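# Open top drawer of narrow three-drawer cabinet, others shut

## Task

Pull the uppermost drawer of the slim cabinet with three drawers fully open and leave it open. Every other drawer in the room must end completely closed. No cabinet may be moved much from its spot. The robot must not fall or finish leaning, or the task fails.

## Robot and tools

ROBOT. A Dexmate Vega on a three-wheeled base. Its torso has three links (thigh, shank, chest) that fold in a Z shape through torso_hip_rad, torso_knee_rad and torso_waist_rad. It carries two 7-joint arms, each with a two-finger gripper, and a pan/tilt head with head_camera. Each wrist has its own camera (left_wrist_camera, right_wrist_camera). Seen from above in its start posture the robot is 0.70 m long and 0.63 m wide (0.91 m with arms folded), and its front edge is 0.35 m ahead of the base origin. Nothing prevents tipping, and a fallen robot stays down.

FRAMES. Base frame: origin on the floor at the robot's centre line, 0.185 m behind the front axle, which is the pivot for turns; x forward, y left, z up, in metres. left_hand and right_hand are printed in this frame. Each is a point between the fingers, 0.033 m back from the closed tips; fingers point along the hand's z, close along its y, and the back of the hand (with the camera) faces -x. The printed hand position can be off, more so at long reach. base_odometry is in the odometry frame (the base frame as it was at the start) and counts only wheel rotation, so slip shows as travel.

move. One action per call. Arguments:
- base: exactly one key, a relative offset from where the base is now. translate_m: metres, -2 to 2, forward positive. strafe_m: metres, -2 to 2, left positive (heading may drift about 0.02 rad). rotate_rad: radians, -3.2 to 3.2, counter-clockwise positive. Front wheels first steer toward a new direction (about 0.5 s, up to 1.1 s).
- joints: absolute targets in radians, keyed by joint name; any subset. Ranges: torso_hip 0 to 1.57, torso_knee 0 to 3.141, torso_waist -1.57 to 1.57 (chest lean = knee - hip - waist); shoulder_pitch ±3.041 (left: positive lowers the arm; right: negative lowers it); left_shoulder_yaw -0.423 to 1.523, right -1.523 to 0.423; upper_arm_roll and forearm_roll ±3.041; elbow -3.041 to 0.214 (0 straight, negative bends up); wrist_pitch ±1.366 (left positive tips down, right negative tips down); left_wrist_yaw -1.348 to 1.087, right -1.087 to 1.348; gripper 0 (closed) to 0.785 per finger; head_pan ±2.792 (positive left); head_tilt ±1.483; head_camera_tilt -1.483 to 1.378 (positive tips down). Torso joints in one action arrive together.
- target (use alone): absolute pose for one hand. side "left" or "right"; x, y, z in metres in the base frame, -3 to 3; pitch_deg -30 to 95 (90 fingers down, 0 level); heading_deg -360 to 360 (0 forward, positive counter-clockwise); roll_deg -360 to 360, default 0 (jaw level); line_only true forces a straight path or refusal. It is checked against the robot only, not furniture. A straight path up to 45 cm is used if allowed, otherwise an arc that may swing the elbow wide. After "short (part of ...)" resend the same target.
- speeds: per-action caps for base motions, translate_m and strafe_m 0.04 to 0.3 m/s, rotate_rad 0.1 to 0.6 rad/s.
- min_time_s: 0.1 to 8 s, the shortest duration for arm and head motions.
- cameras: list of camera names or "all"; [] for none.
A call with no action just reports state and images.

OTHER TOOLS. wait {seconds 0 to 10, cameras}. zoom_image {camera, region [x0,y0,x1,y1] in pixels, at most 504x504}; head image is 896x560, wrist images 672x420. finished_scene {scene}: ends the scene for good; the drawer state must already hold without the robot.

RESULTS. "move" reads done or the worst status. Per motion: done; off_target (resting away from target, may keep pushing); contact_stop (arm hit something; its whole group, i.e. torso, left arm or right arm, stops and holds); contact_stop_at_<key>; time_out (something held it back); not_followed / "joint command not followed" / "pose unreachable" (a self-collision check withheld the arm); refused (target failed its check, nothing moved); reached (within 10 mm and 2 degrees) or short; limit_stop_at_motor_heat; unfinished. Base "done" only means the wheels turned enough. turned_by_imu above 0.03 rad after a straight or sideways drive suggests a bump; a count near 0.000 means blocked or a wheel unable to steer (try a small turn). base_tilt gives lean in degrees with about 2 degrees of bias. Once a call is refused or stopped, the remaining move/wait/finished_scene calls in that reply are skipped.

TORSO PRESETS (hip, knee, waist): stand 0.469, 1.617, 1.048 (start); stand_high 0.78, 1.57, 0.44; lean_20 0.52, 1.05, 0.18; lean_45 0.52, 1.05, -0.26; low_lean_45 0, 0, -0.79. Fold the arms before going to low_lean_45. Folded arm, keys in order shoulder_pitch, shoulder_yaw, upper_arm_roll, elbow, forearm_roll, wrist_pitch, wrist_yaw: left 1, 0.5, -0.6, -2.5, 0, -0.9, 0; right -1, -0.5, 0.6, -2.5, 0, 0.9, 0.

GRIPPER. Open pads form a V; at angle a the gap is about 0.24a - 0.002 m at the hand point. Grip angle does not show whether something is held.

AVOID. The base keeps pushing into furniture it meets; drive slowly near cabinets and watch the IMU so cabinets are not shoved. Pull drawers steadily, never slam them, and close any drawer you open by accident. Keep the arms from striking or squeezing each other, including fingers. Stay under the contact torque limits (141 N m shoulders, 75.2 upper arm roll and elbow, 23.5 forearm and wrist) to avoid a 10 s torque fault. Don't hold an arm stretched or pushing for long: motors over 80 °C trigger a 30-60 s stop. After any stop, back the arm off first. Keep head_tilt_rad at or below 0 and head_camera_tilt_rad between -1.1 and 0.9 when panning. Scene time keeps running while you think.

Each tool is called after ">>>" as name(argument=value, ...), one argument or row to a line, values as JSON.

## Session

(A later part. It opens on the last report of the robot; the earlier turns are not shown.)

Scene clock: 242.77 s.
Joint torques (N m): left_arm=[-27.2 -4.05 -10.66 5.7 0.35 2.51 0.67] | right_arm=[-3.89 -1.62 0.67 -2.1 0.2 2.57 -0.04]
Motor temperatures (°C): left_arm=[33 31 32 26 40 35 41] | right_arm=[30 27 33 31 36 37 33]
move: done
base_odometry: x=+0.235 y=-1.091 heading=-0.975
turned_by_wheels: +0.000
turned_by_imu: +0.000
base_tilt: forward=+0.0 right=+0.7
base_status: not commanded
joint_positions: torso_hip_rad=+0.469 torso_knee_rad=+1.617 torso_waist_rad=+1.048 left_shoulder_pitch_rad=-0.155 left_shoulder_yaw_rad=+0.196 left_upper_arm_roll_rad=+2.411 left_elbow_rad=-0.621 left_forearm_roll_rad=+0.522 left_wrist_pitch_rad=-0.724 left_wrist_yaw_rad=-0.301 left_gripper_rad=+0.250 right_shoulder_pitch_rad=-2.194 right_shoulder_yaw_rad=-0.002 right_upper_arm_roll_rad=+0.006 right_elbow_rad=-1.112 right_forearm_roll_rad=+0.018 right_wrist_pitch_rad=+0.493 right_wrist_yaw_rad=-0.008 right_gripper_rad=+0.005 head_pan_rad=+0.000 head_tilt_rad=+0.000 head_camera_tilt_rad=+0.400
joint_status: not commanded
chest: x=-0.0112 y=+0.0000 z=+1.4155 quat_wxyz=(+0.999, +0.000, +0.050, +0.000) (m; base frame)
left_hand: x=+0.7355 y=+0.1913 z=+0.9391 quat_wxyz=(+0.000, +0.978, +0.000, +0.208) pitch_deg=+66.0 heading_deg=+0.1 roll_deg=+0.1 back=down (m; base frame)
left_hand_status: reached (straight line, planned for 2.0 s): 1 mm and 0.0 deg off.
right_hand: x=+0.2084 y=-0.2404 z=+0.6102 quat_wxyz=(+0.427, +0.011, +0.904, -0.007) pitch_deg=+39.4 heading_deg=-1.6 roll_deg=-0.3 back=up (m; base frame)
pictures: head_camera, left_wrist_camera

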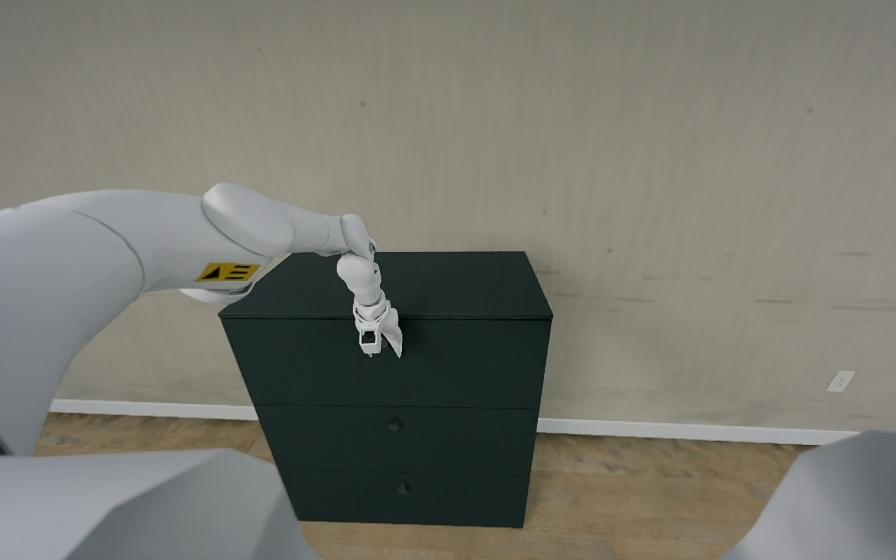

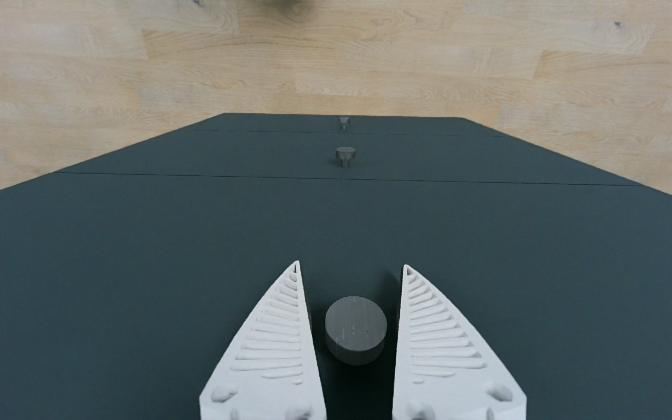

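>>> move(
  joints={"left_gripper_rad": 0.04},
  cameras=["left_wrist_camera"],
)

>>> zoom_image(
  camera="left_wrist_camera",
  region=[240, 220, 460, 420],
)

>>> move(
  base={"translate_m": -0.04},
  speeds={"translate_m": 0.04},
  cameras=["head_camera", "left_wrist_camera"],
)

Scene clock: 243.90 s.
Joint torques (N m): left_arm=[-45.15 -4.58 -9.3 8.57 -0.86 2.16 0.85] | right_arm=[-3.4 -0.4 0.59 -2.58 0.17 1.77 -0.09]
Motor temperatures (°C): left_arm=[33 31 32 26 40 35 41] | right_arm=[30 27 33 31 36 37 33]
move: done
base_odometry: x=+0.235 y=-1.091 heading=-0.975
turned_by_wheels: +0.000
turned_by_imu: +0.000
base_tilt: forward=+0.1 right=+0.8
base_status: not commanded
joint_positions: torso_hip_rad=+0.469 torso_knee_rad=+1.617 torso_waist_rad=+1.048 left_shoulder_pitch_rad=-0.153 left_shoulder_yaw_rad=+0.195 left_upper_arm_roll_rad=+2.411 left_elbow_rad=-0.618 left_forearm_roll_rad=+0.522 left_wrist_pitch_rad=-0.725 left_wrist_yaw_rad=-0.300 left_gripper_rad=+0.040 right_shoulder_pitch_rad=-2.194 right_shoulder_yaw_rad=-0.002 right_upper_arm_roll_rad=+0.006 right_elbow_rad=-1.112 right_forearm_roll_rad=+0.018 right_wrist_pitch_rad=+0.493 right_wrist_yaw_rad=-0.008 right_gripper_rad=+0.005 head_pan_rad=+0.000 head_tilt_rad=+0.000 head_camera_tilt_rad=+0.400
joint_status: all done
chest: x=-0.0105 y=+0.0000 z=+1.4155 quat_wxyz=(+0.999, +0.000, +0.050, +0.000) (m; base frame)
left_hand: x=+0.7356 y=+0.1913 z=+0.9378 quat_wxyz=(+0.000, +0.978, +0.000, +0.207) pitch_deg=+66.1 heading_deg=+0.1 roll_deg=+0.1 back=down (m; base frame)
right_hand: x=+0.2084 y=-0.2404 z=+0.6100 quat_wxyz=(+0.427, +0.011, +0.904, -0.007) pitch_deg=+39.5 heading_deg=-1.6 roll_deg=-0.3 back=up (m; base frame)
pictures: left_wrist_camera

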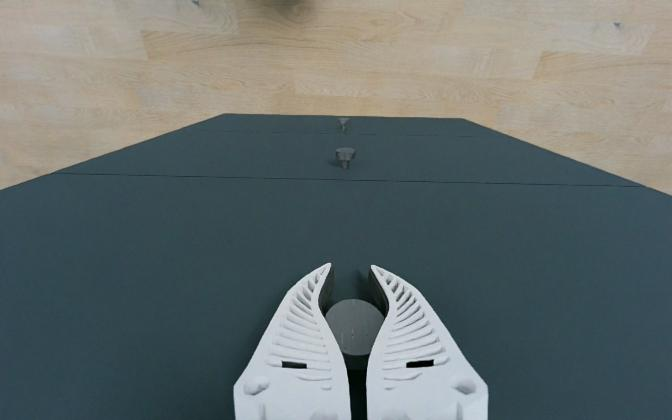

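Scaled by 2.291 from the camera's 672x420 image, which has a finer 960x600 frame.

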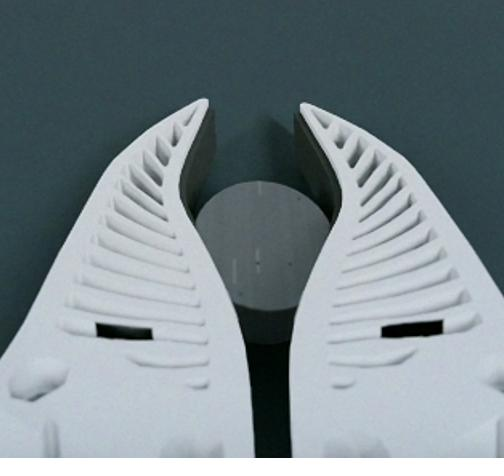

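Scene clock: 245.57 s.
Joint torques (N m): left_arm=[-41.4 -6.53 -9.47 5.31 -2.32 2.55 1.4] | right_arm=[-4.24 -1.97 0.53 -1.88 0.15 2.6 -0.02]
Motor temperatures (°C): left_arm=[34 31 32 26 40 35 41] | right_arm=[30 27 33 31 36 37 33]
move: done
base_odometry: x=+0.212 y=-1.058 heading=-0.974
turned_by_wheels: +0.000
turned_by_imu: +0.000
base_tilt: forward=+0.1 right=+0.7
base_status: done
joint_positions: torso_hip_rad=+0.469 torso_knee_rad=+1.617 torso_waist_rad=+1.048 left_shoulder_pitch_rad=-0.153 left_shoulder_yaw_rad=+0.195 left_upper_arm_roll_rad=+2.411 left_elbow_rad=-0.617 left_forearm_roll_rad=+0.523 left_wrist_pitch_rad=-0.725 left_wrist_yaw_rad=-0.300 left_gripper_rad=+0.040 right_shoulder_pitch_rad=-2.194 right_shoulder_yaw_rad=-0.002 right_upper_arm_roll_rad=+0.006 right_elbow_rad=-1.112 right_forearm_roll_rad=+0.018 right_wrist_pitch_rad=+0.493 right_wrist_yaw_rad=-0.008 right_gripper_rad=+0.005 head_pan_rad=+0.000 head_tilt_rad=+0.000 head_camera_tilt_rad=+0.400
joint_status: not commanded
chest: x=-0.0110 y=+0.0000 z=+1.4155 quat_wxyz=(+0.999, +0.000, +0.050, +0.000) (m; base frame)
left_hand: x=+0.7356 y=+0.1917 z=+0.9385 quat_wxyz=(-0.001, +0.978, +0.000, +0.207) pitch_deg=+66.1 heading_deg=+0.2 roll_deg=+0.2 back=down (m; base frame)
right_hand: x=+0.2084 y=-0.2404 z=+0.6101 quat_wxyz=(+0.427, +0.011, +0.904, -0.007) pitch_deg=+39.4 heading_deg=-1.6 roll_deg=-0.3 back=up (m; base frame)
pictures: head_camera, left_wrist_camera

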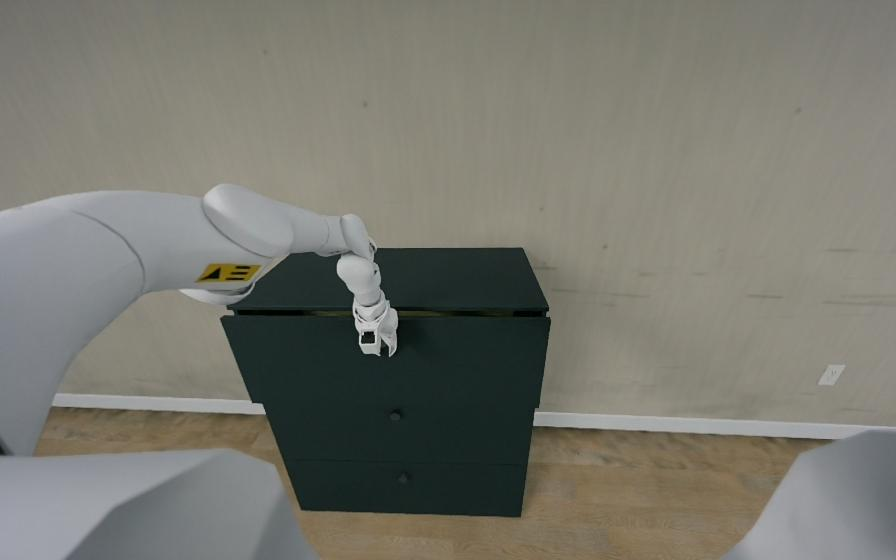

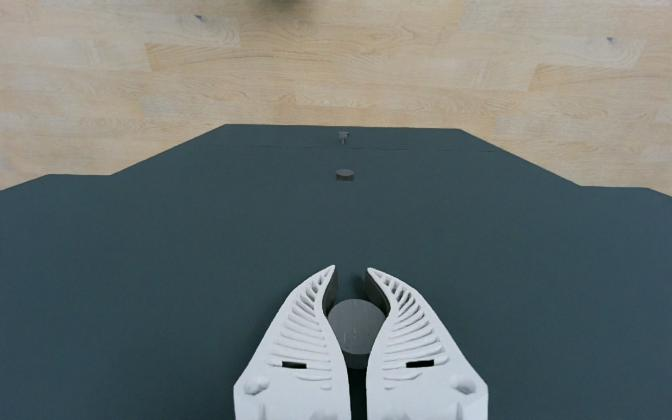

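>>> move(
  base={"translate_m": 0.045},
  speeds={"translate_m": 0.04},
  cameras=["head_camera", "left_wrist_camera"],
)

>>> zoom_image(
  camera="head_camera",
  region=[200, 290, 580, 430],
)

Scene clock: 247.83 s.
Joint torques (N m): left_arm=[-43.1 -3.64 -9.89 8.9 1.14 7.85 0.35] | right_arm=[-3.8 -1.31 0.29 -2.24 0.12 1.93 -0.01]
Motor temperatures (°C): left_arm=[34 31 32 26 40 35 41] | right_arm=[30 27 33 31 36 37 33]
move: done
base_odometry: x=+0.237 y=-1.095 heading=-0.974
turned_by_wheels: +0.001
turned_by_imu: +0.001
base_tilt: forward=+0.0 right=+0.7
base_status: done
joint_positions: torso_hip_rad=+0.469 torso_knee_rad=+1.617 torso_waist_rad=+1.048 left_shoulder_pitch_rad=-0.153 left_shoulder_yaw_rad=+0.195 left_upper_arm_roll_rad=+2.411 left_elbow_rad=-0.618 left_forearm_roll_rad=+0.522 left_wrist_pitch_rad=-0.727 left_wrist_yaw_rad=-0.300 left_gripper_rad=+0.040 right_shoulder_pitch_rad=-2.194 right_shoulder_yaw_rad=-0.002 right_upper_arm_roll_rad=+0.006 right_elbow_rad=-1.112 right_forearm_roll_rad=+0.018 right_wrist_pitch_rad=+0.493 right_wrist_yaw_rad=-0.008 right_gripper_rad=+0.005 head_pan_rad=+0.000 head_tilt_rad=+0.000 head_camera_tilt_rad=+0.400
joint_status: not commanded
chest: x=-0.0116 y=+0.0000 z=+1.4155 quat_wxyz=(+0.999, +0.000, +0.050, +0.000) (m; base frame)
left_hand: x=+0.7346 y=+0.1911 z=+0.9386 quat_wxyz=(+0.000, +0.978, +0.000, +0.207) pitch_deg=+66.1 heading_deg=+0.0 roll_deg=+0.1 back=down (m; base frame)
right_hand: x=+0.2084 y=-0.2404 z=+0.6103 quat_wxyz=(+0.427, +0.011, +0.904, -0.007) pitch_deg=+39.4 heading_deg=-1.6 roll_deg=-0.3 back=up (m; base frame)
pictures: head_camera, left_wrist_camera

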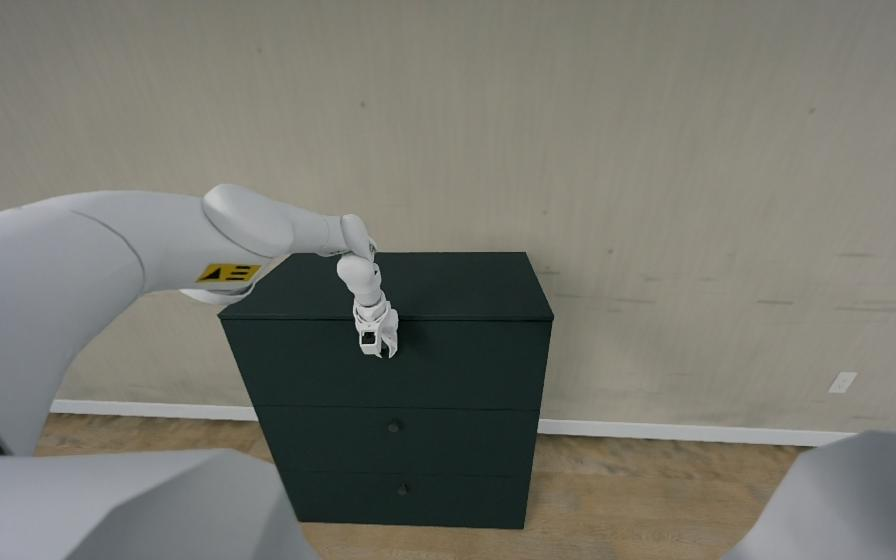

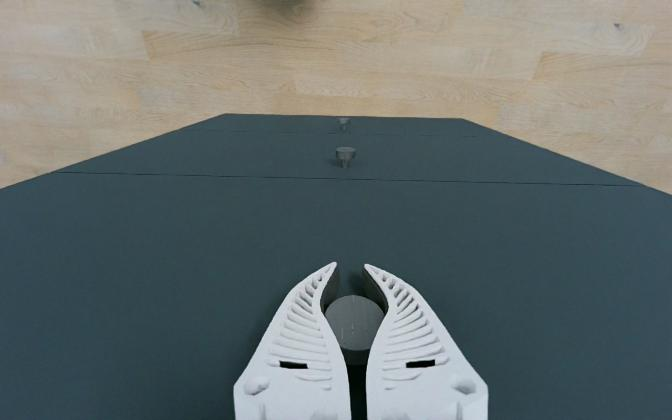

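Scaled by 1.326 from the camera's 896x560 image, which has a finer 960x600 frame.

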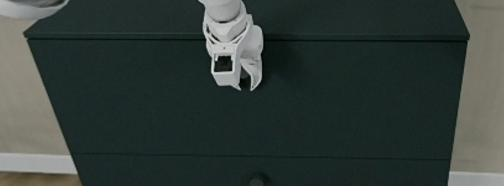

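>>> move(
  joints={"left_gripper_rad": 0.25},
  cameras=[],
)

>>> move(
  target={"side": "left", "x": 0.695, "y": 0.19, "z": 1.03, "pitch_deg": 66, "heading_deg": 0, "roll_deg": 180},
  cameras=["head_camera", "left_wrist_camera"],
)

>>> zoom_image(
  camera="head_camera",
  region=[200, 290, 580, 430],
)

Scene clock: 248.80 s.
Joint torques (N m): left_arm=[-41.86 -5.15 -9.58 7.2 0.39 4.88 0.62] | right_arm=[-3.6 -0.65 0.77 -1.94 0.19 3 0.04]
Motor temperatures (°C): left_arm=[34 31 32 26 40 35 41] | right_arm=[30 27 33 31 36 37 33]
move: done
base_odometry: x=+0.238 y=-1.095 heading=-0.974
turned_by_wheels: +0.000
turned_by_imu: +0.000
base_tilt: forward=+0.0 right=+0.7
base_status: not commanded
joint_positions: torso_hip_rad=+0.469 torso_knee_rad=+1.617 torso_waist_rad=+1.048 left_shoulder_pitch_rad=-0.153 left_shoulder_yaw_rad=+0.195 left_upper_arm_roll_rad=+2.411 left_elbow_rad=-0.618 left_forearm_roll_rad=+0.522 left_wrist_pitch_rad=-0.726 left_wrist_yaw_rad=-0.300 left_gripper_rad=+0.250 right_shoulder_pitch_rad=-2.194 right_shoulder_yaw_rad=-0.002 right_upper_arm_roll_rad=+0.006 right_elbow_rad=-1.112 right_forearm_roll_rad=+0.018 right_wrist_pitch_rad=+0.493 right_wrist_yaw_rad=-0.008 right_gripper_rad=+0.005 head_pan_rad=+0.000 head_tilt_rad=+0.000 head_camera_tilt_rad=+0.400
joint_status: all done
chest: x=-0.0113 y=+0.0000 z=+1.4155 quat_wxyz=(+0.999, +0.000, +0.050, +0.000) (m; base frame)
left_hand: x=+0.7351 y=+0.1912 z=+0.9387 quat_wxyz=(+0.000, +0.978, +0.000, +0.207) pitch_deg=+66.1 heading_deg=+0.1 roll_deg=+0.1 back=down (m; base frame)
right_hand: x=+0.2084 y=-0.2404 z=+0.6102 quat_wxyz=(+0.427, +0.011, +0.904, -0.007) pitch_deg=+39.4 heading_deg=-1.6 roll_deg=-0.3 back=up (m; base frame)
pictures: none
No camera images: "cameras" was empty.

Scene clock: 252.27 s.
Joint torques (N m): left_arm=[-35.13 1.62 -13.09 4.02 -0.19 0.22 -0.45] | right_arm=[-2.82 -1.6 0.49 -1.77 0.13 2.41 -0.15]
Motor temperatures (°C): left_arm=[34 31 32 26 40 35 41] | right_arm=[30 27 33 31 36 37 33]
move: done
base_odometry: x=+0.238 y=-1.095 heading=-0.974
turned_by_wheels: +0.000
turned_by_imu: +0.000
base_tilt: forward=+0.1 right=+0.7
base_status: not commanded
joint_positions: torso_hip_rad=+0.469 torso_knee_rad=+1.617 torso_waist_rad=+1.048 left_shoulder_pitch_rad=-0.476 left_shoulder_yaw_rad=+0.439 left_upper_arm_roll_rad=+2.401 left_elbow_rad=-1.203 left_forearm_roll_rad=+0.427 left_wrist_pitch_rad=-0.599 left_wrist_yaw_rad=-0.529 left_gripper_rad=+0.250 right_shoulder_pitch_rad=-2.194 right_shoulder_yaw_rad=-0.002 right_upper_arm_roll_rad=+0.006 right_elbow_rad=-1.112 right_forearm_roll_rad=+0.018 right_wrist_pitch_rad=+0.493 right_wrist_yaw_rad=-0.008 right_gripper_rad=+0.005 head_pan_rad=+0.000 head_tilt_rad=+0.000 head_camera_tilt_rad=+0.400
joint_status: not commanded
chest: x=-0.0112 y=+0.0000 z=+1.4155 quat_wxyz=(+0.999, +0.000, +0.050, +0.000) (m; base frame)
left_hand: x=+0.6953 y=+0.1901 z=+1.0288 quat_wxyz=(+0.000, +0.978, +0.000, +0.208) pitch_deg=+66.0 heading_deg=+0.0 roll_deg=+0.0 back=down (m; base frame)
left_hand_status: reached (straight line, planned for 2.2 s): 1 mm and 0.0 deg off.
right_hand: x=+0.2084 y=-0.2404 z=+0.6102 quat_wxyz=(+0.427, +0.011, +0.904, -0.007) pitch_deg=+39.4 heading_deg=-1.6 roll_deg=-0.3 back=up (m; base frame)
pictures: head_camera, left_wrist_camera

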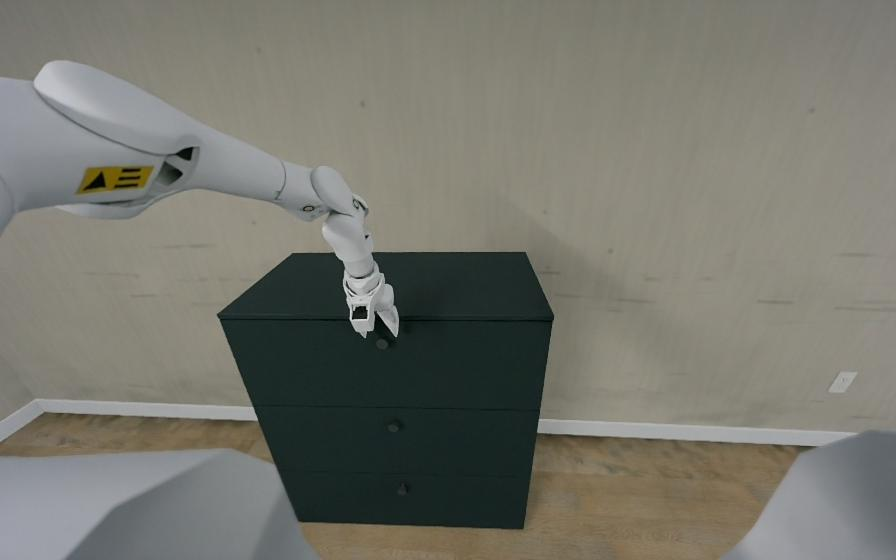

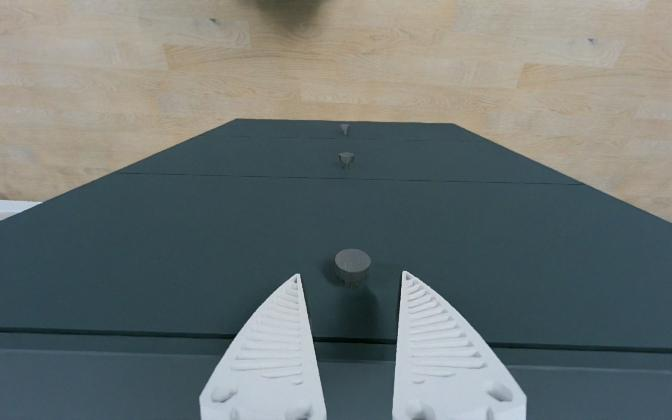

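Scaled by 1.326 from the camera's 896x560 image, which has a finer 960x600 frame.

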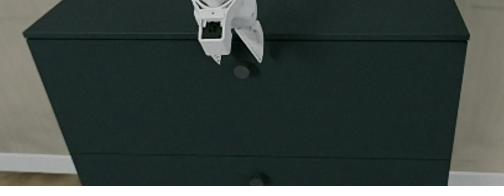

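>>> move(
  base={"translate_m": -0.4},
  cameras=[],
)

>>> move(
  base={"rotate_rad": -1.563},
  cameras=["head_camera"],
)

Scene clock: 255.83 s.
Joint torques (N m): left_arm=[-35.26 1.58 -11.98 3.53 -0.06 1.01 -0.44] | right_arm=[-3.34 -1.28 1.08 -1.44 0.12 2.45 -0.01]
Motor temperatures (°C): left_arm=[34 31 32 26 40 35 41] | right_arm=[30 27 33 31 36 37 33]
move: done
base_odometry: x=+0.012 y=-0.765 heading=-0.973
turned_by_wheels: +0.001
turned_by_imu: +0.002
base_tilt: forward=+0.0 right=+0.8
base_status: done
joint_positions: torso_hip_rad=+0.469 torso_knee_rad=+1.617 torso_waist_rad=+1.048 left_shoulder_pitch_rad=-0.478 left_shoulder_yaw_rad=+0.440 left_upper_arm_roll_rad=+2.401 left_elbow_rad=-1.206 left_forearm_roll_rad=+0.426 left_wrist_pitch_rad=-0.598 left_wrist_yaw_rad=-0.531 left_gripper_rad=+0.250 right_shoulder_pitch_rad=-2.194 right_shoulder_yaw_rad=-0.002 right_upper_arm_roll_rad=+0.006 right_elbow_rad=-1.112 right_forearm_roll_rad=+0.018 right_wrist_pitch_rad=+0.493 right_wrist_yaw_rad=-0.008 right_gripper_rad=+0.005 head_pan_rad=+0.000 head_tilt_rad=+0.000 head_camera_tilt_rad=+0.400
joint_status: not commanded
chest: x=-0.0111 y=+0.0000 z=+1.4155 quat_wxyz=(+0.999, +0.000, +0.050, +0.000) (m; base frame)
left_hand: x=+0.6949 y=+0.1901 z=+1.0296 quat_wxyz=(+0.000, +0.978, +0.000, +0.208) pitch_deg=+66.0 heading_deg=+0.0 roll_deg=+0.0 back=down (m; base frame)
right_hand: x=+0.2085 y=-0.2404 z=+0.6102 quat_wxyz=(+0.427, +0.011, +0.904, -0.007) pitch_deg=+39.4 heading_deg=-1.6 roll_deg=-0.3 back=up (m; base frame)
pictures: none
No camera images: "cameras" was empty.

Scene clock: 260.07 s.
Joint torques (N m): left_arm=[-35.1 1.1 -12.23 3.75 -0.15 0.84 -0.28] | right_arm=[-3.29 -0.48 0.91 -2.76 0.08 2.16 -0.13]
Motor temperatures (°C): left_arm=[34 31 32 26 40 35 41] | right_arm=[30 27 33 31 36 37 33]
move: done
base_odometry: x=+0.014 y=-0.766 heading=-2.540
turned_by_wheels: -1.567
turned_by_imu: -1.555
base_tilt: forward=+0.0 right=+0.8
base_status: done
joint_positions: torso_hip_rad=+0.469 torso_knee_rad=+1.617 torso_waist_rad=+1.048 left_shoulder_pitch_rad=-0.478 left_shoulder_yaw_rad=+0.441 left_upper_arm_roll_rad=+2.401 left_elbow_rad=-1.206 left_forearm_roll_rad=+0.426 left_wrist_pitch_rad=-0.598 left_wrist_yaw_rad=-0.531 left_gripper_rad=+0.250 right_shoulder_pitch_rad=-2.194 right_shoulder_yaw_rad=-0.002 right_upper_arm_roll_rad=+0.006 right_elbow_rad=-1.112 right_forearm_roll_rad=+0.018 right_wrist_pitch_rad=+0.493 right_wrist_yaw_rad=-0.008 right_gripper_rad=+0.005 head_pan_rad=+0.000 head_tilt_rad=+0.000 head_camera_tilt_rad=+0.400
joint_status: not commanded
chest: x=-0.0111 y=+0.0000 z=+1.4155 quat_wxyz=(+0.999, +0.000, +0.050, +0.000) (m; base frame)
left_hand: x=+0.6949 y=+0.1901 z=+1.0296 quat_wxyz=(+0.000, +0.978, +0.000, +0.208) pitch_deg=+66.0 heading_deg=+0.0 roll_deg=+0.0 back=down (m; base frame)
right_hand: x=+0.2085 y=-0.2404 z=+0.6102 quat_wxyz=(+0.427, +0.011, +0.904, -0.007) pitch_deg=+39.4 heading_deg=-1.6 roll_deg=-0.3 back=up (m; base frame)
pictures: head_camera

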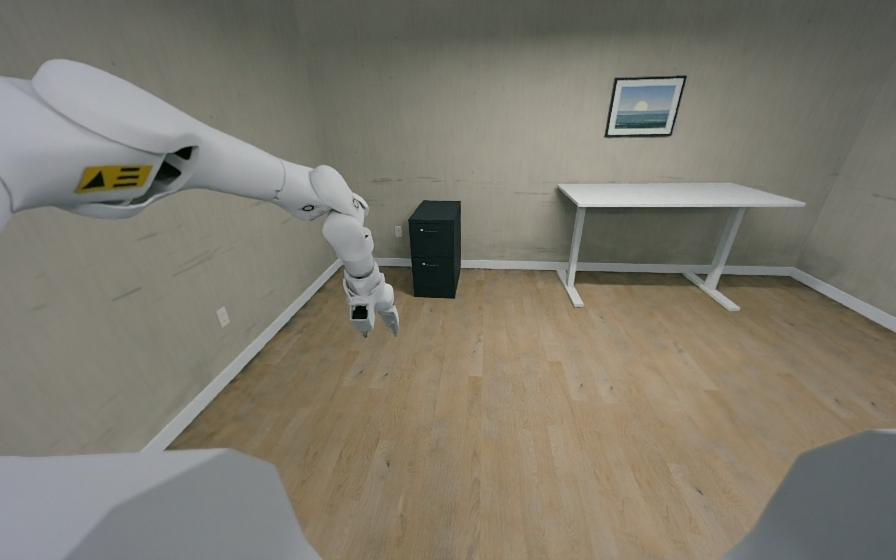

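>>> move(
  base={"translate_m": 1.6},
  joints={"head_camera_tilt_rad": 0.6},
  cameras=["head_camera", "left_wrist_camera"],
)

>>> zoom_image(
  camera="head_camera",
  region=[350, 150, 530, 330],
)

Scene clock: 268.00 s.
Joint torques (N m): left_arm=[-35.85 -0.25 -12.49 4.85 0.04 0.81 -0.26] | right_arm=[-4.59 -0.99 0.22 -1.69 0.1 2.73 -0.15]
Motor temperatures (°C): left_arm=[34 31 32 26 40 35 41] | right_arm=[30 27 33 31 36 37 33]
move: done
base_odometry: x=-1.305 y=-1.671 heading=-2.541
turned_by_wheels: -0.001
turned_by_imu: -0.004
base_tilt: forward=+0.1 right=+0.7
base_status: done
joint_positions: torso_hip_rad=+0.469 torso_knee_rad=+1.617 torso_waist_rad=+1.048 left_shoulder_pitch_rad=-0.478 left_shoulder_yaw_rad=+0.441 left_upper_arm_roll_rad=+2.401 left_elbow_rad=-1.207 left_forearm_roll_rad=+0.426 left_wrist_pitch_rad=-0.598 left_wrist_yaw_rad=-0.531 left_gripper_rad=+0.250 right_shoulder_pitch_rad=-2.194 right_shoulder_yaw_rad=-0.002 right_upper_arm_roll_rad=+0.006 right_elbow_rad=-1.112 right_forearm_roll_rad=+0.018 right_wrist_pitch_rad=+0.493 right_wrist_yaw_rad=-0.008 right_gripper_rad=+0.005 head_pan_rad=+0.000 head_tilt_rad=+0.000 head_camera_tilt_rad=+0.600
joint_status: all done
chest: x=-0.0111 y=+0.0000 z=+1.4155 quat_wxyz=(+0.999, +0.000, +0.050, +0.000) (m; base frame)
left_hand: x=+0.6950 y=+0.1901 z=+1.0295 quat_wxyz=(+0.000, +0.978, +0.000, +0.208) pitch_deg=+66.0 heading_deg=+0.0 roll_deg=+0.0 back=down (m; base frame)
right_hand: x=+0.2085 y=-0.2404 z=+0.6101 quat_wxyz=(+0.427, +0.011, +0.904, -0.007) pitch_deg=+39.4 heading_deg=-1.6 roll_deg=-0.3 back=up (m; base frame)
pictures: head_camera, left_wrist_camera

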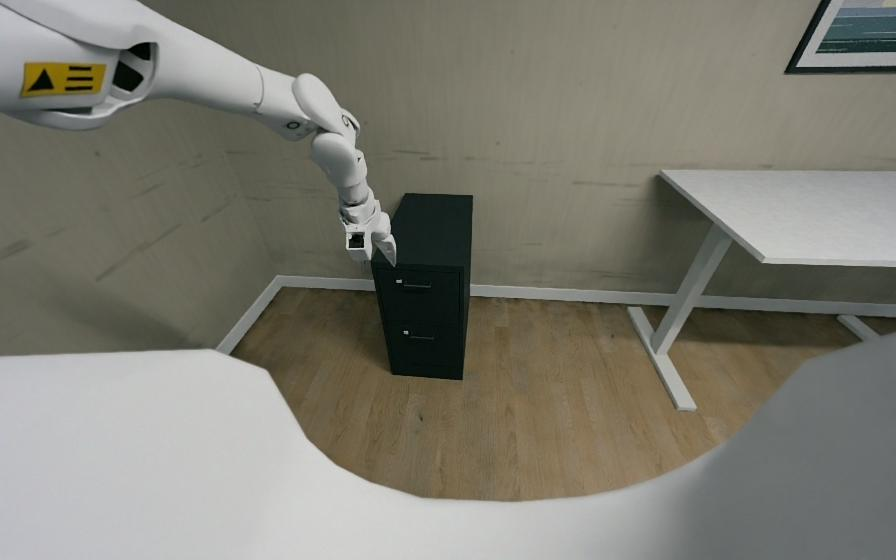

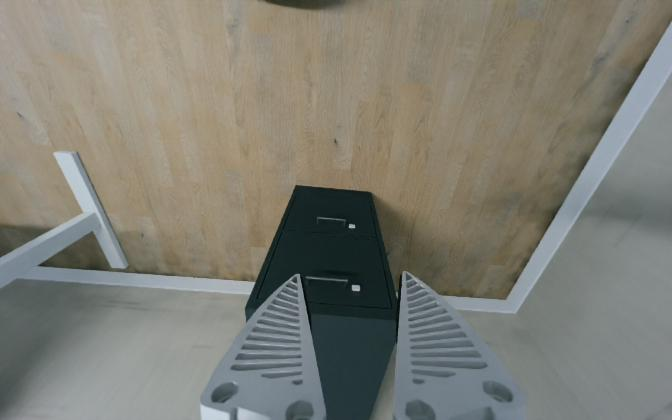

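Scaled by 2.800 from the camera's 896x560 image, which has a finer 960x600 frame.

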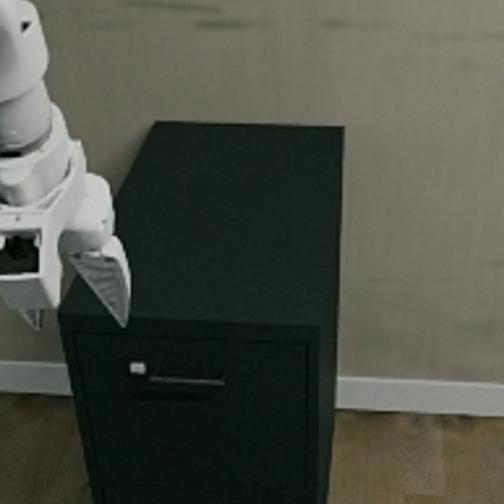

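>>> move(
  target={"side": "left", "x": 0.70, "y": 0.15, "z": 1.40, "pitch_deg": 25, "heading_deg": 0, "roll_deg": -90},
  cameras=["head_camera"],
)

>>> move(
  joints={"torso_hip_rad": 0.52, "torso_knee_rad": 1.05, "torso_waist_rad": -0.26, "head_camera_tilt_rad": 0.1},
  cameras=["head_camera", "left_wrist_camera"],
)

Scene clock: 274.60 s.
Joint torques (N m): left_arm=[-27.49 1.36 -4.88 5.47 2.54 0.62 -1.04] | right_arm=[-3.35 -0.79 0.36 -1.92 0.16 2.15 0.06]
Motor temperatures (°C): left_arm=[34 31 32 26 40 35 41] | right_arm=[30 27 33 31 36 37 33]
move: done
base_odometry: x=-1.305 y=-1.671 heading=-2.541
turned_by_wheels: +0.000
turned_by_imu: +0.000
base_tilt: forward=+0.1 right=+0.8
base_status: not commanded
joint_positions: torso_hip_rad=+0.469 torso_knee_rad=+1.617 torso_waist_rad=+1.048 left_shoulder_pitch_rad=-1.313 left_shoulder_yaw_rad=+0.424 left_upper_arm_roll_rad=+2.570 left_elbow_rad=-2.057 left_forearm_roll_rad=+1.739 left_wrist_pitch_rad=-0.679 left_wrist_yaw_rad=-0.222 left_gripper_rad=+0.250 right_shoulder_pitch_rad=-2.194 right_shoulder_yaw_rad=-0.002 right_upper_arm_roll_rad=+0.006 right_elbow_rad=-1.112 right_forearm_roll_rad=+0.018 right_wrist_pitch_rad=+0.493 right_wrist_yaw_rad=-0.008 right_gripper_rad=+0.005 head_pan_rad=+0.000 head_tilt_rad=+0.000 head_camera_tilt_rad=+0.600
joint_status: not commanded
chest: x=-0.0111 y=+0.0000 z=+1.4155 quat_wxyz=(+0.999, +0.000, +0.050, +0.000) (m; base frame)
left_hand: x=+0.7000 y=+0.1500 z=+1.3992 quat_wxyz=(-0.379, +0.598, -0.596, +0.380) pitch_deg=+25.1 heading_deg=+0.1 roll_deg=+89.9 (m; base frame)
left_hand_status: reached (straight line, planned for 4.6 s): 1 mm and 0.2 deg off.
right_hand: x=+0.2085 y=-0.2404 z=+0.6101 quat_wxyz=(+0.427, +0.011, +0.904, -0.007) pitch_deg=+39.4 heading_deg=-1.6 roll_deg=-0.3 back=up (m; base frame)
pictures: head_camera

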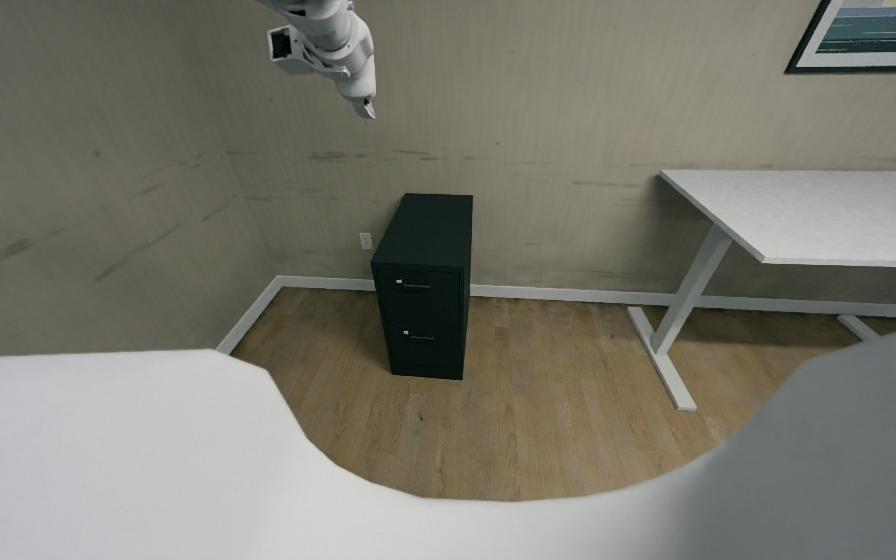

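Scene clock: 280.73 s.
Joint torques (N m): left_arm=[-30.09 0.24 -5.89 2.6 0.89 0.13 -0.46] | right_arm=[-18.09 -2.55 0.74 1.98 0.17 0.63 -0.15]
Motor temperatures (°C): left_arm=[34 31 32 26 40 35 41] | right_arm=[30 27 33 31 36 37 33]
move: done
base_odometry: x=-1.305 y=-1.671 heading=-2.541
turned_by_wheels: +0.000
turned_by_imu: +0.000
base_tilt: forward=+0.0 right=+0.8
base_status: not commanded
joint_positions: torso_hip_rad=+0.520 torso_knee_rad=+1.050 torso_waist_rad=-0.260 left_shoulder_pitch_rad=-1.314 left_shoulder_yaw_rad=+0.424 left_upper_arm_roll_rad=+2.571 left_elbow_rad=-2.058 left_forearm_roll_rad=+1.743 left_wrist_pitch_rad=-0.678 left_wrist_yaw_rad=-0.220 left_gripper_rad=+0.250 right_shoulder_pitch_rad=-2.194 right_shoulder_yaw_rad=-0.002 right_upper_arm_roll_rad=+0.006 right_elbow_rad=-1.112 right_forearm_roll_rad=+0.018 right_wrist_pitch_rad=+0.493 right_wrist_yaw_rad=-0.008 right_gripper_rad=+0.005 head_pan_rad=+0.000 head_tilt_rad=+0.000 head_camera_tilt_rad=+0.100
joint_status: all done
chest: x=+0.0408 y=+0.0000 z=+1.2164 quat_wxyz=(+0.923, +0.000, +0.385, +0.000) (m; base frame)
left_hand: x=+0.5792 y=+0.1499 z=+0.7518 quat_wxyz=(-0.156, +0.690, -0.690, +0.156) pitch_deg=+64.5 heading_deg=+0.0 roll_deg=-90.0 (m; base frame)
right_hand: x=-0.3025 y=-0.2404 z=+0.4555 quat_wxyz=(+0.096, +0.008, +0.995, -0.010) pitch_deg=+78.9 heading_deg=-6.6 roll_deg=-5.7 (m; base frame)
pictures: head_camera, left_wrist_camera

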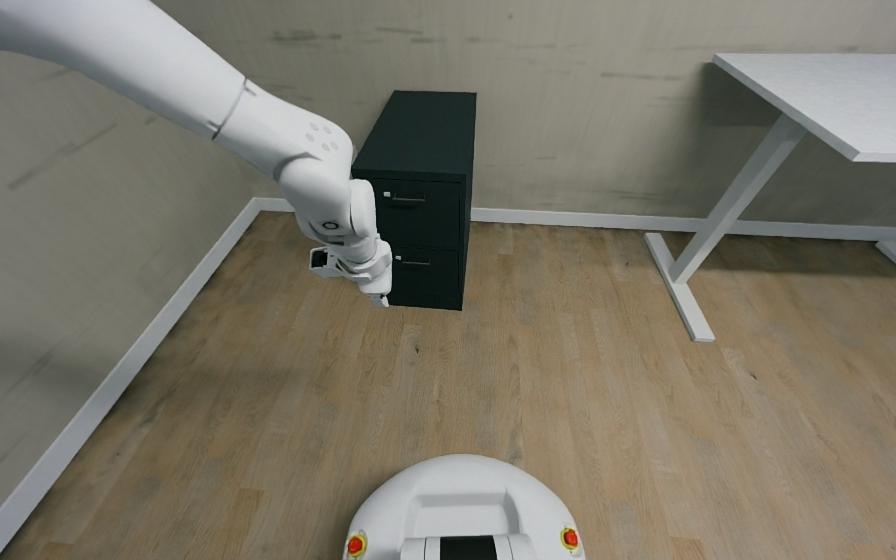

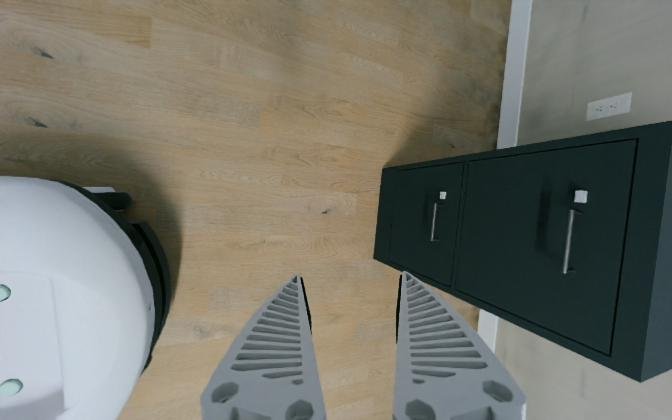

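>>> zoom_image(
  camera="left_wrist_camera",
  region=[500, 150, 660, 310],
)

>>> zoom_image(
  camera="head_camera",
  region=[340, 160, 500, 320],
)

Scaled by 3.150 from the camera's 672x420 image, which has a finer 960x600 frame.

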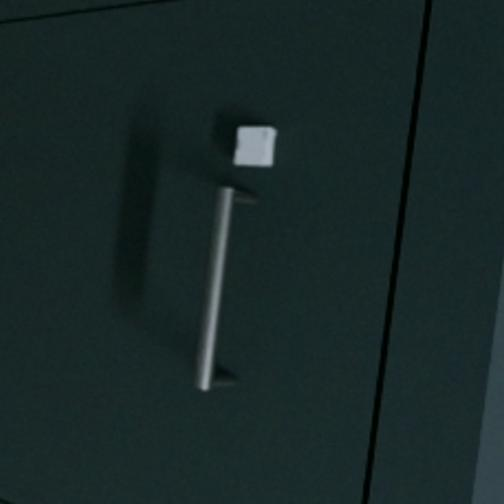

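Scaled by 3.150 from the camera's 896x560 image, which has a finer 960x600 frame.

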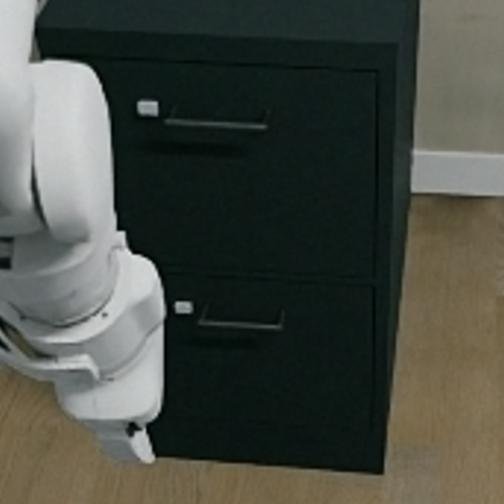

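>>> move(
  base={"rotate_rad": -0.06},
  cameras=[],
)

>>> move(
  base={"translate_m": 0.38},
  joints={"left_gripper_rad": 0.14},
  cameras=["head_camera", "left_wrist_camera"],
)

Scene clock: 283.70 s.
Joint torques (N m): left_arm=[-28.95 2.31 -7.44 2.44 1.09 -0.15 -0.36] | right_arm=[-19.48 -0.69 0.34 2.92 0.23 0.73 -0.02]
Motor temperatures (°C): left_arm=[34 31 32 26 40 35 41] | right_arm=[30 27 33 31 36 37 33]
move: done
base_odometry: x=-1.305 y=-1.671 heading=-2.601
turned_by_wheels: -0.060
turned_by_imu: -0.060
base_tilt: forward=+0.0 right=+0.7
base_status: done
joint_positions: torso_hip_rad=+0.520 torso_knee_rad=+1.050 torso_waist_rad=-0.260 left_shoulder_pitch_rad=-1.314 left_shoulder_yaw_rad=+0.424 left_upper_arm_roll_rad=+2.571 left_elbow_rad=-2.058 left_forearm_roll_rad=+1.743 left_wrist_pitch_rad=-0.678 left_wrist_yaw_rad=-0.220 left_gripper_rad=+0.250 right_shoulder_pitch_rad=-2.194 right_shoulder_yaw_rad=-0.002 right_upper_arm_roll_rad=+0.006 right_elbow_rad=-1.112 right_forearm_roll_rad=+0.018 right_wrist_pitch_rad=+0.493 right_wrist_yaw_rad=-0.008 right_gripper_rad=+0.005 head_pan_rad=+0.000 head_tilt_rad=+0.000 head_camera_tilt_rad=+0.100
joint_status: not commanded
chest: x=+0.0407 y=+0.0000 z=+1.2164 quat_wxyz=(+0.923, +0.000, +0.385, +0.000) (m; base frame)
left_hand: x=+0.5792 y=+0.1500 z=+0.7518 quat_wxyz=(-0.156, +0.690, -0.690, +0.156) pitch_deg=+64.5 heading_deg=+0.0 roll_deg=-90.0 (m; base frame)
right_hand: x=-0.3025 y=-0.2404 z=+0.4555 quat_wxyz=(+0.096, +0.008, +0.995, -0.010) pitch_deg=+78.9 heading_deg=-6.6 roll_deg=-5.7 (m; base frame)
pictures: none
No camera images: "cameras" was empty.

Scene clock: 286.80 s.
Joint torques (N m): left_arm=[-28.76 3.43 -7.25 3.1 0.77 -0.34 -0.65] | right_arm=[-19.35 -0.86 0.63 2.54 0.03 0.79 -0.07]
Motor temperatures (°C): left_arm=[34 31 32 26 40 35 41] | right_arm=[30 27 33 31 36 37 33]
move: done
base_odometry: x=-1.631 y=-1.867 heading=-2.602
turned_by_wheels: -0.001
turned_by_imu: -0.001
base_tilt: forward=+0.1 right=+0.7
base_status: done
joint_positions: torso_hip_rad=+0.520 torso_knee_rad=+1.050 torso_waist_rad=-0.260 left_shoulder_pitch_rad=-1.314 left_shoulder_yaw_rad=+0.424 left_upper_arm_roll_rad=+2.571 left_elbow_rad=-2.058 left_forearm_roll_rad=+1.743 left_wrist_pitch_rad=-0.678 left_wrist_yaw_rad=-0.220 left_gripper_rad=+0.140 right_shoulder_pitch_rad=-2.194 right_shoulder_yaw_rad=-0.002 right_upper_arm_roll_rad=+0.006 right_elbow_rad=-1.112 right_forearm_roll_rad=+0.018 right_wrist_pitch_rad=+0.493 right_wrist_yaw_rad=-0.008 right_gripper_rad=+0.005 head_pan_rad=+0.000 head_tilt_rad=+0.000 head_camera_tilt_rad=+0.100
joint_status: all done
chest: x=+0.0407 y=+0.0000 z=+1.2164 quat_wxyz=(+0.923, +0.000, +0.385, +0.000) (m; base frame)
left_hand: x=+0.5791 y=+0.1500 z=+0.7518 quat_wxyz=(-0.156, +0.690, -0.690, +0.156) pitch_deg=+64.5 heading_deg=+0.0 roll_deg=-90.0 (m; base frame)
right_hand: x=-0.3025 y=-0.2404 z=+0.4555 quat_wxyz=(+0.096, +0.008, +0.995, -0.010) pitch_deg=+78.9 heading_deg=-6.6 roll_deg=-5.7 (m; base frame)
pictures: head_camera, left_wrist_camera

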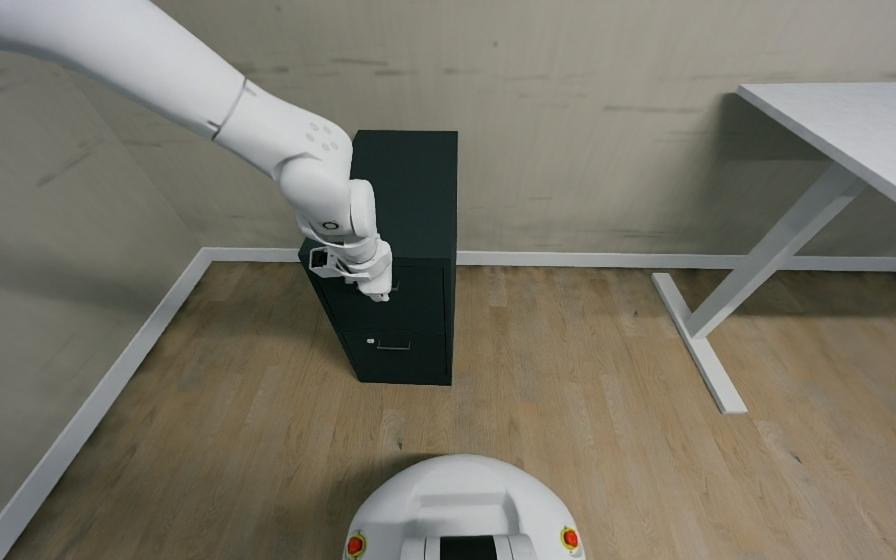

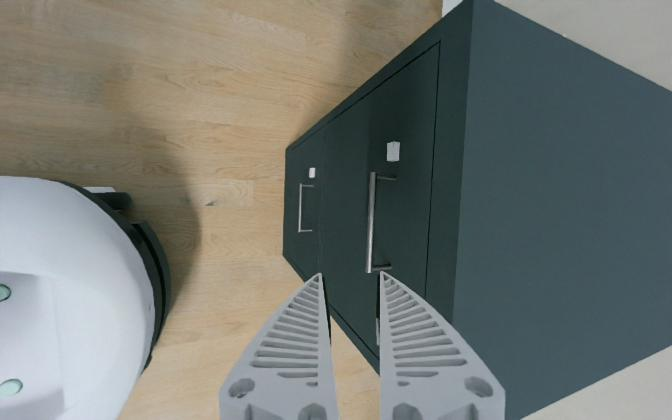

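>>> move(
  target={"side": "left", "x": 0.605, "y": 0.188, "z": 0.735, "pitch_deg": 65, "heading_deg": 0, "roll_deg": -90},
  cameras=["left_wrist_camera"],
)

>>> zoom_image(
  camera="left_wrist_camera",
  region=[270, 130, 470, 330],
)

Scene clock: 289.13 s.
Joint torques (N m): left_arm=[-19.17 0.07 -5.63 2.08 0.97 0.36 -0.06] | right_arm=[-19.01 -0.72 0.13 2.01 0.22 1.02 -0.07]
Motor temperatures (°C): left_arm=[34 31 32 26 40 35 41] | right_arm=[30 27 33 31 36 37 33]
move: done
base_odometry: x=-1.631 y=-1.867 heading=-2.602
turned_by_wheels: +0.000
turned_by_imu: +0.000
base_tilt: forward=+0.0 right=+0.8
base_status: not commanded
joint_positions: torso_hip_rad=+0.520 torso_knee_rad=+1.050 torso_waist_rad=-0.260 left_shoulder_pitch_rad=-1.294 left_shoulder_yaw_rad=+0.464 left_upper_arm_roll_rad=+2.651 left_elbow_rad=-1.966 left_forearm_roll_rad=+1.878 left_wrist_pitch_rad=-0.595 left_wrist_yaw_rad=-0.115 left_gripper_rad=+0.140 right_shoulder_pitch_rad=-2.194 right_shoulder_yaw_rad=-0.002 right_upper_arm_roll_rad=+0.006 right_elbow_rad=-1.112 right_forearm_roll_rad=+0.018 right_wrist_pitch_rad=+0.493 right_wrist_yaw_rad=-0.008 right_gripper_rad=+0.005 head_pan_rad=+0.000 head_tilt_rad=+0.000 head_camera_tilt_rad=+0.100
joint_status: not commanded
chest: x=+0.0407 y=+0.0000 z=+1.2164 quat_wxyz=(+0.923, +0.000, +0.385, +0.000) (m; base frame)
left_hand: x=+0.6044 y=+0.1867 z=+0.7356 quat_wxyz=(-0.153, +0.690, -0.690, +0.153) pitch_deg=+65.0 heading_deg=+0.0 roll_deg=+90.0 (m; base frame)
left_hand_status: reached (straight line, planned for 0.8 s): 2 mm and 0.0 deg off.
right_hand: x=-0.3025 y=-0.2404 z=+0.4555 quat_wxyz=(+0.096, +0.008, +0.995, -0.010) pitch_deg=+78.9 heading_deg=-6.6 roll_deg=-5.7 (m; base frame)
pictures: left_wrist_camera

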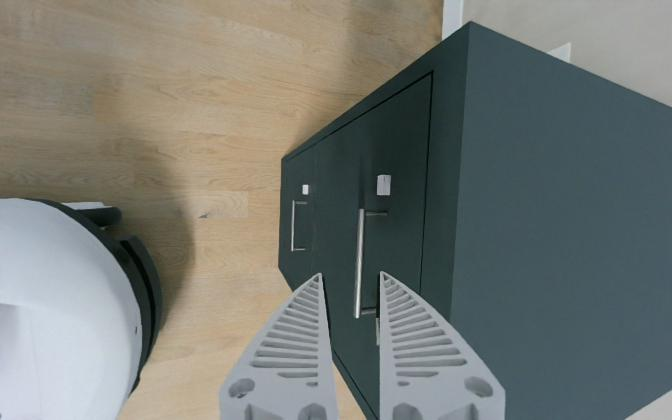

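Scaled by 2.520 from the camera's 672x420 image, which has a finer 960x600 frame.

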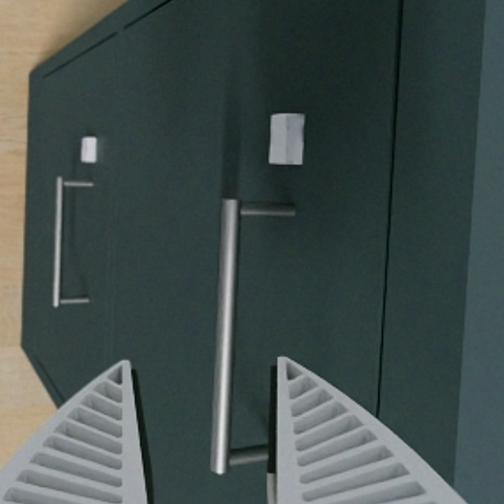

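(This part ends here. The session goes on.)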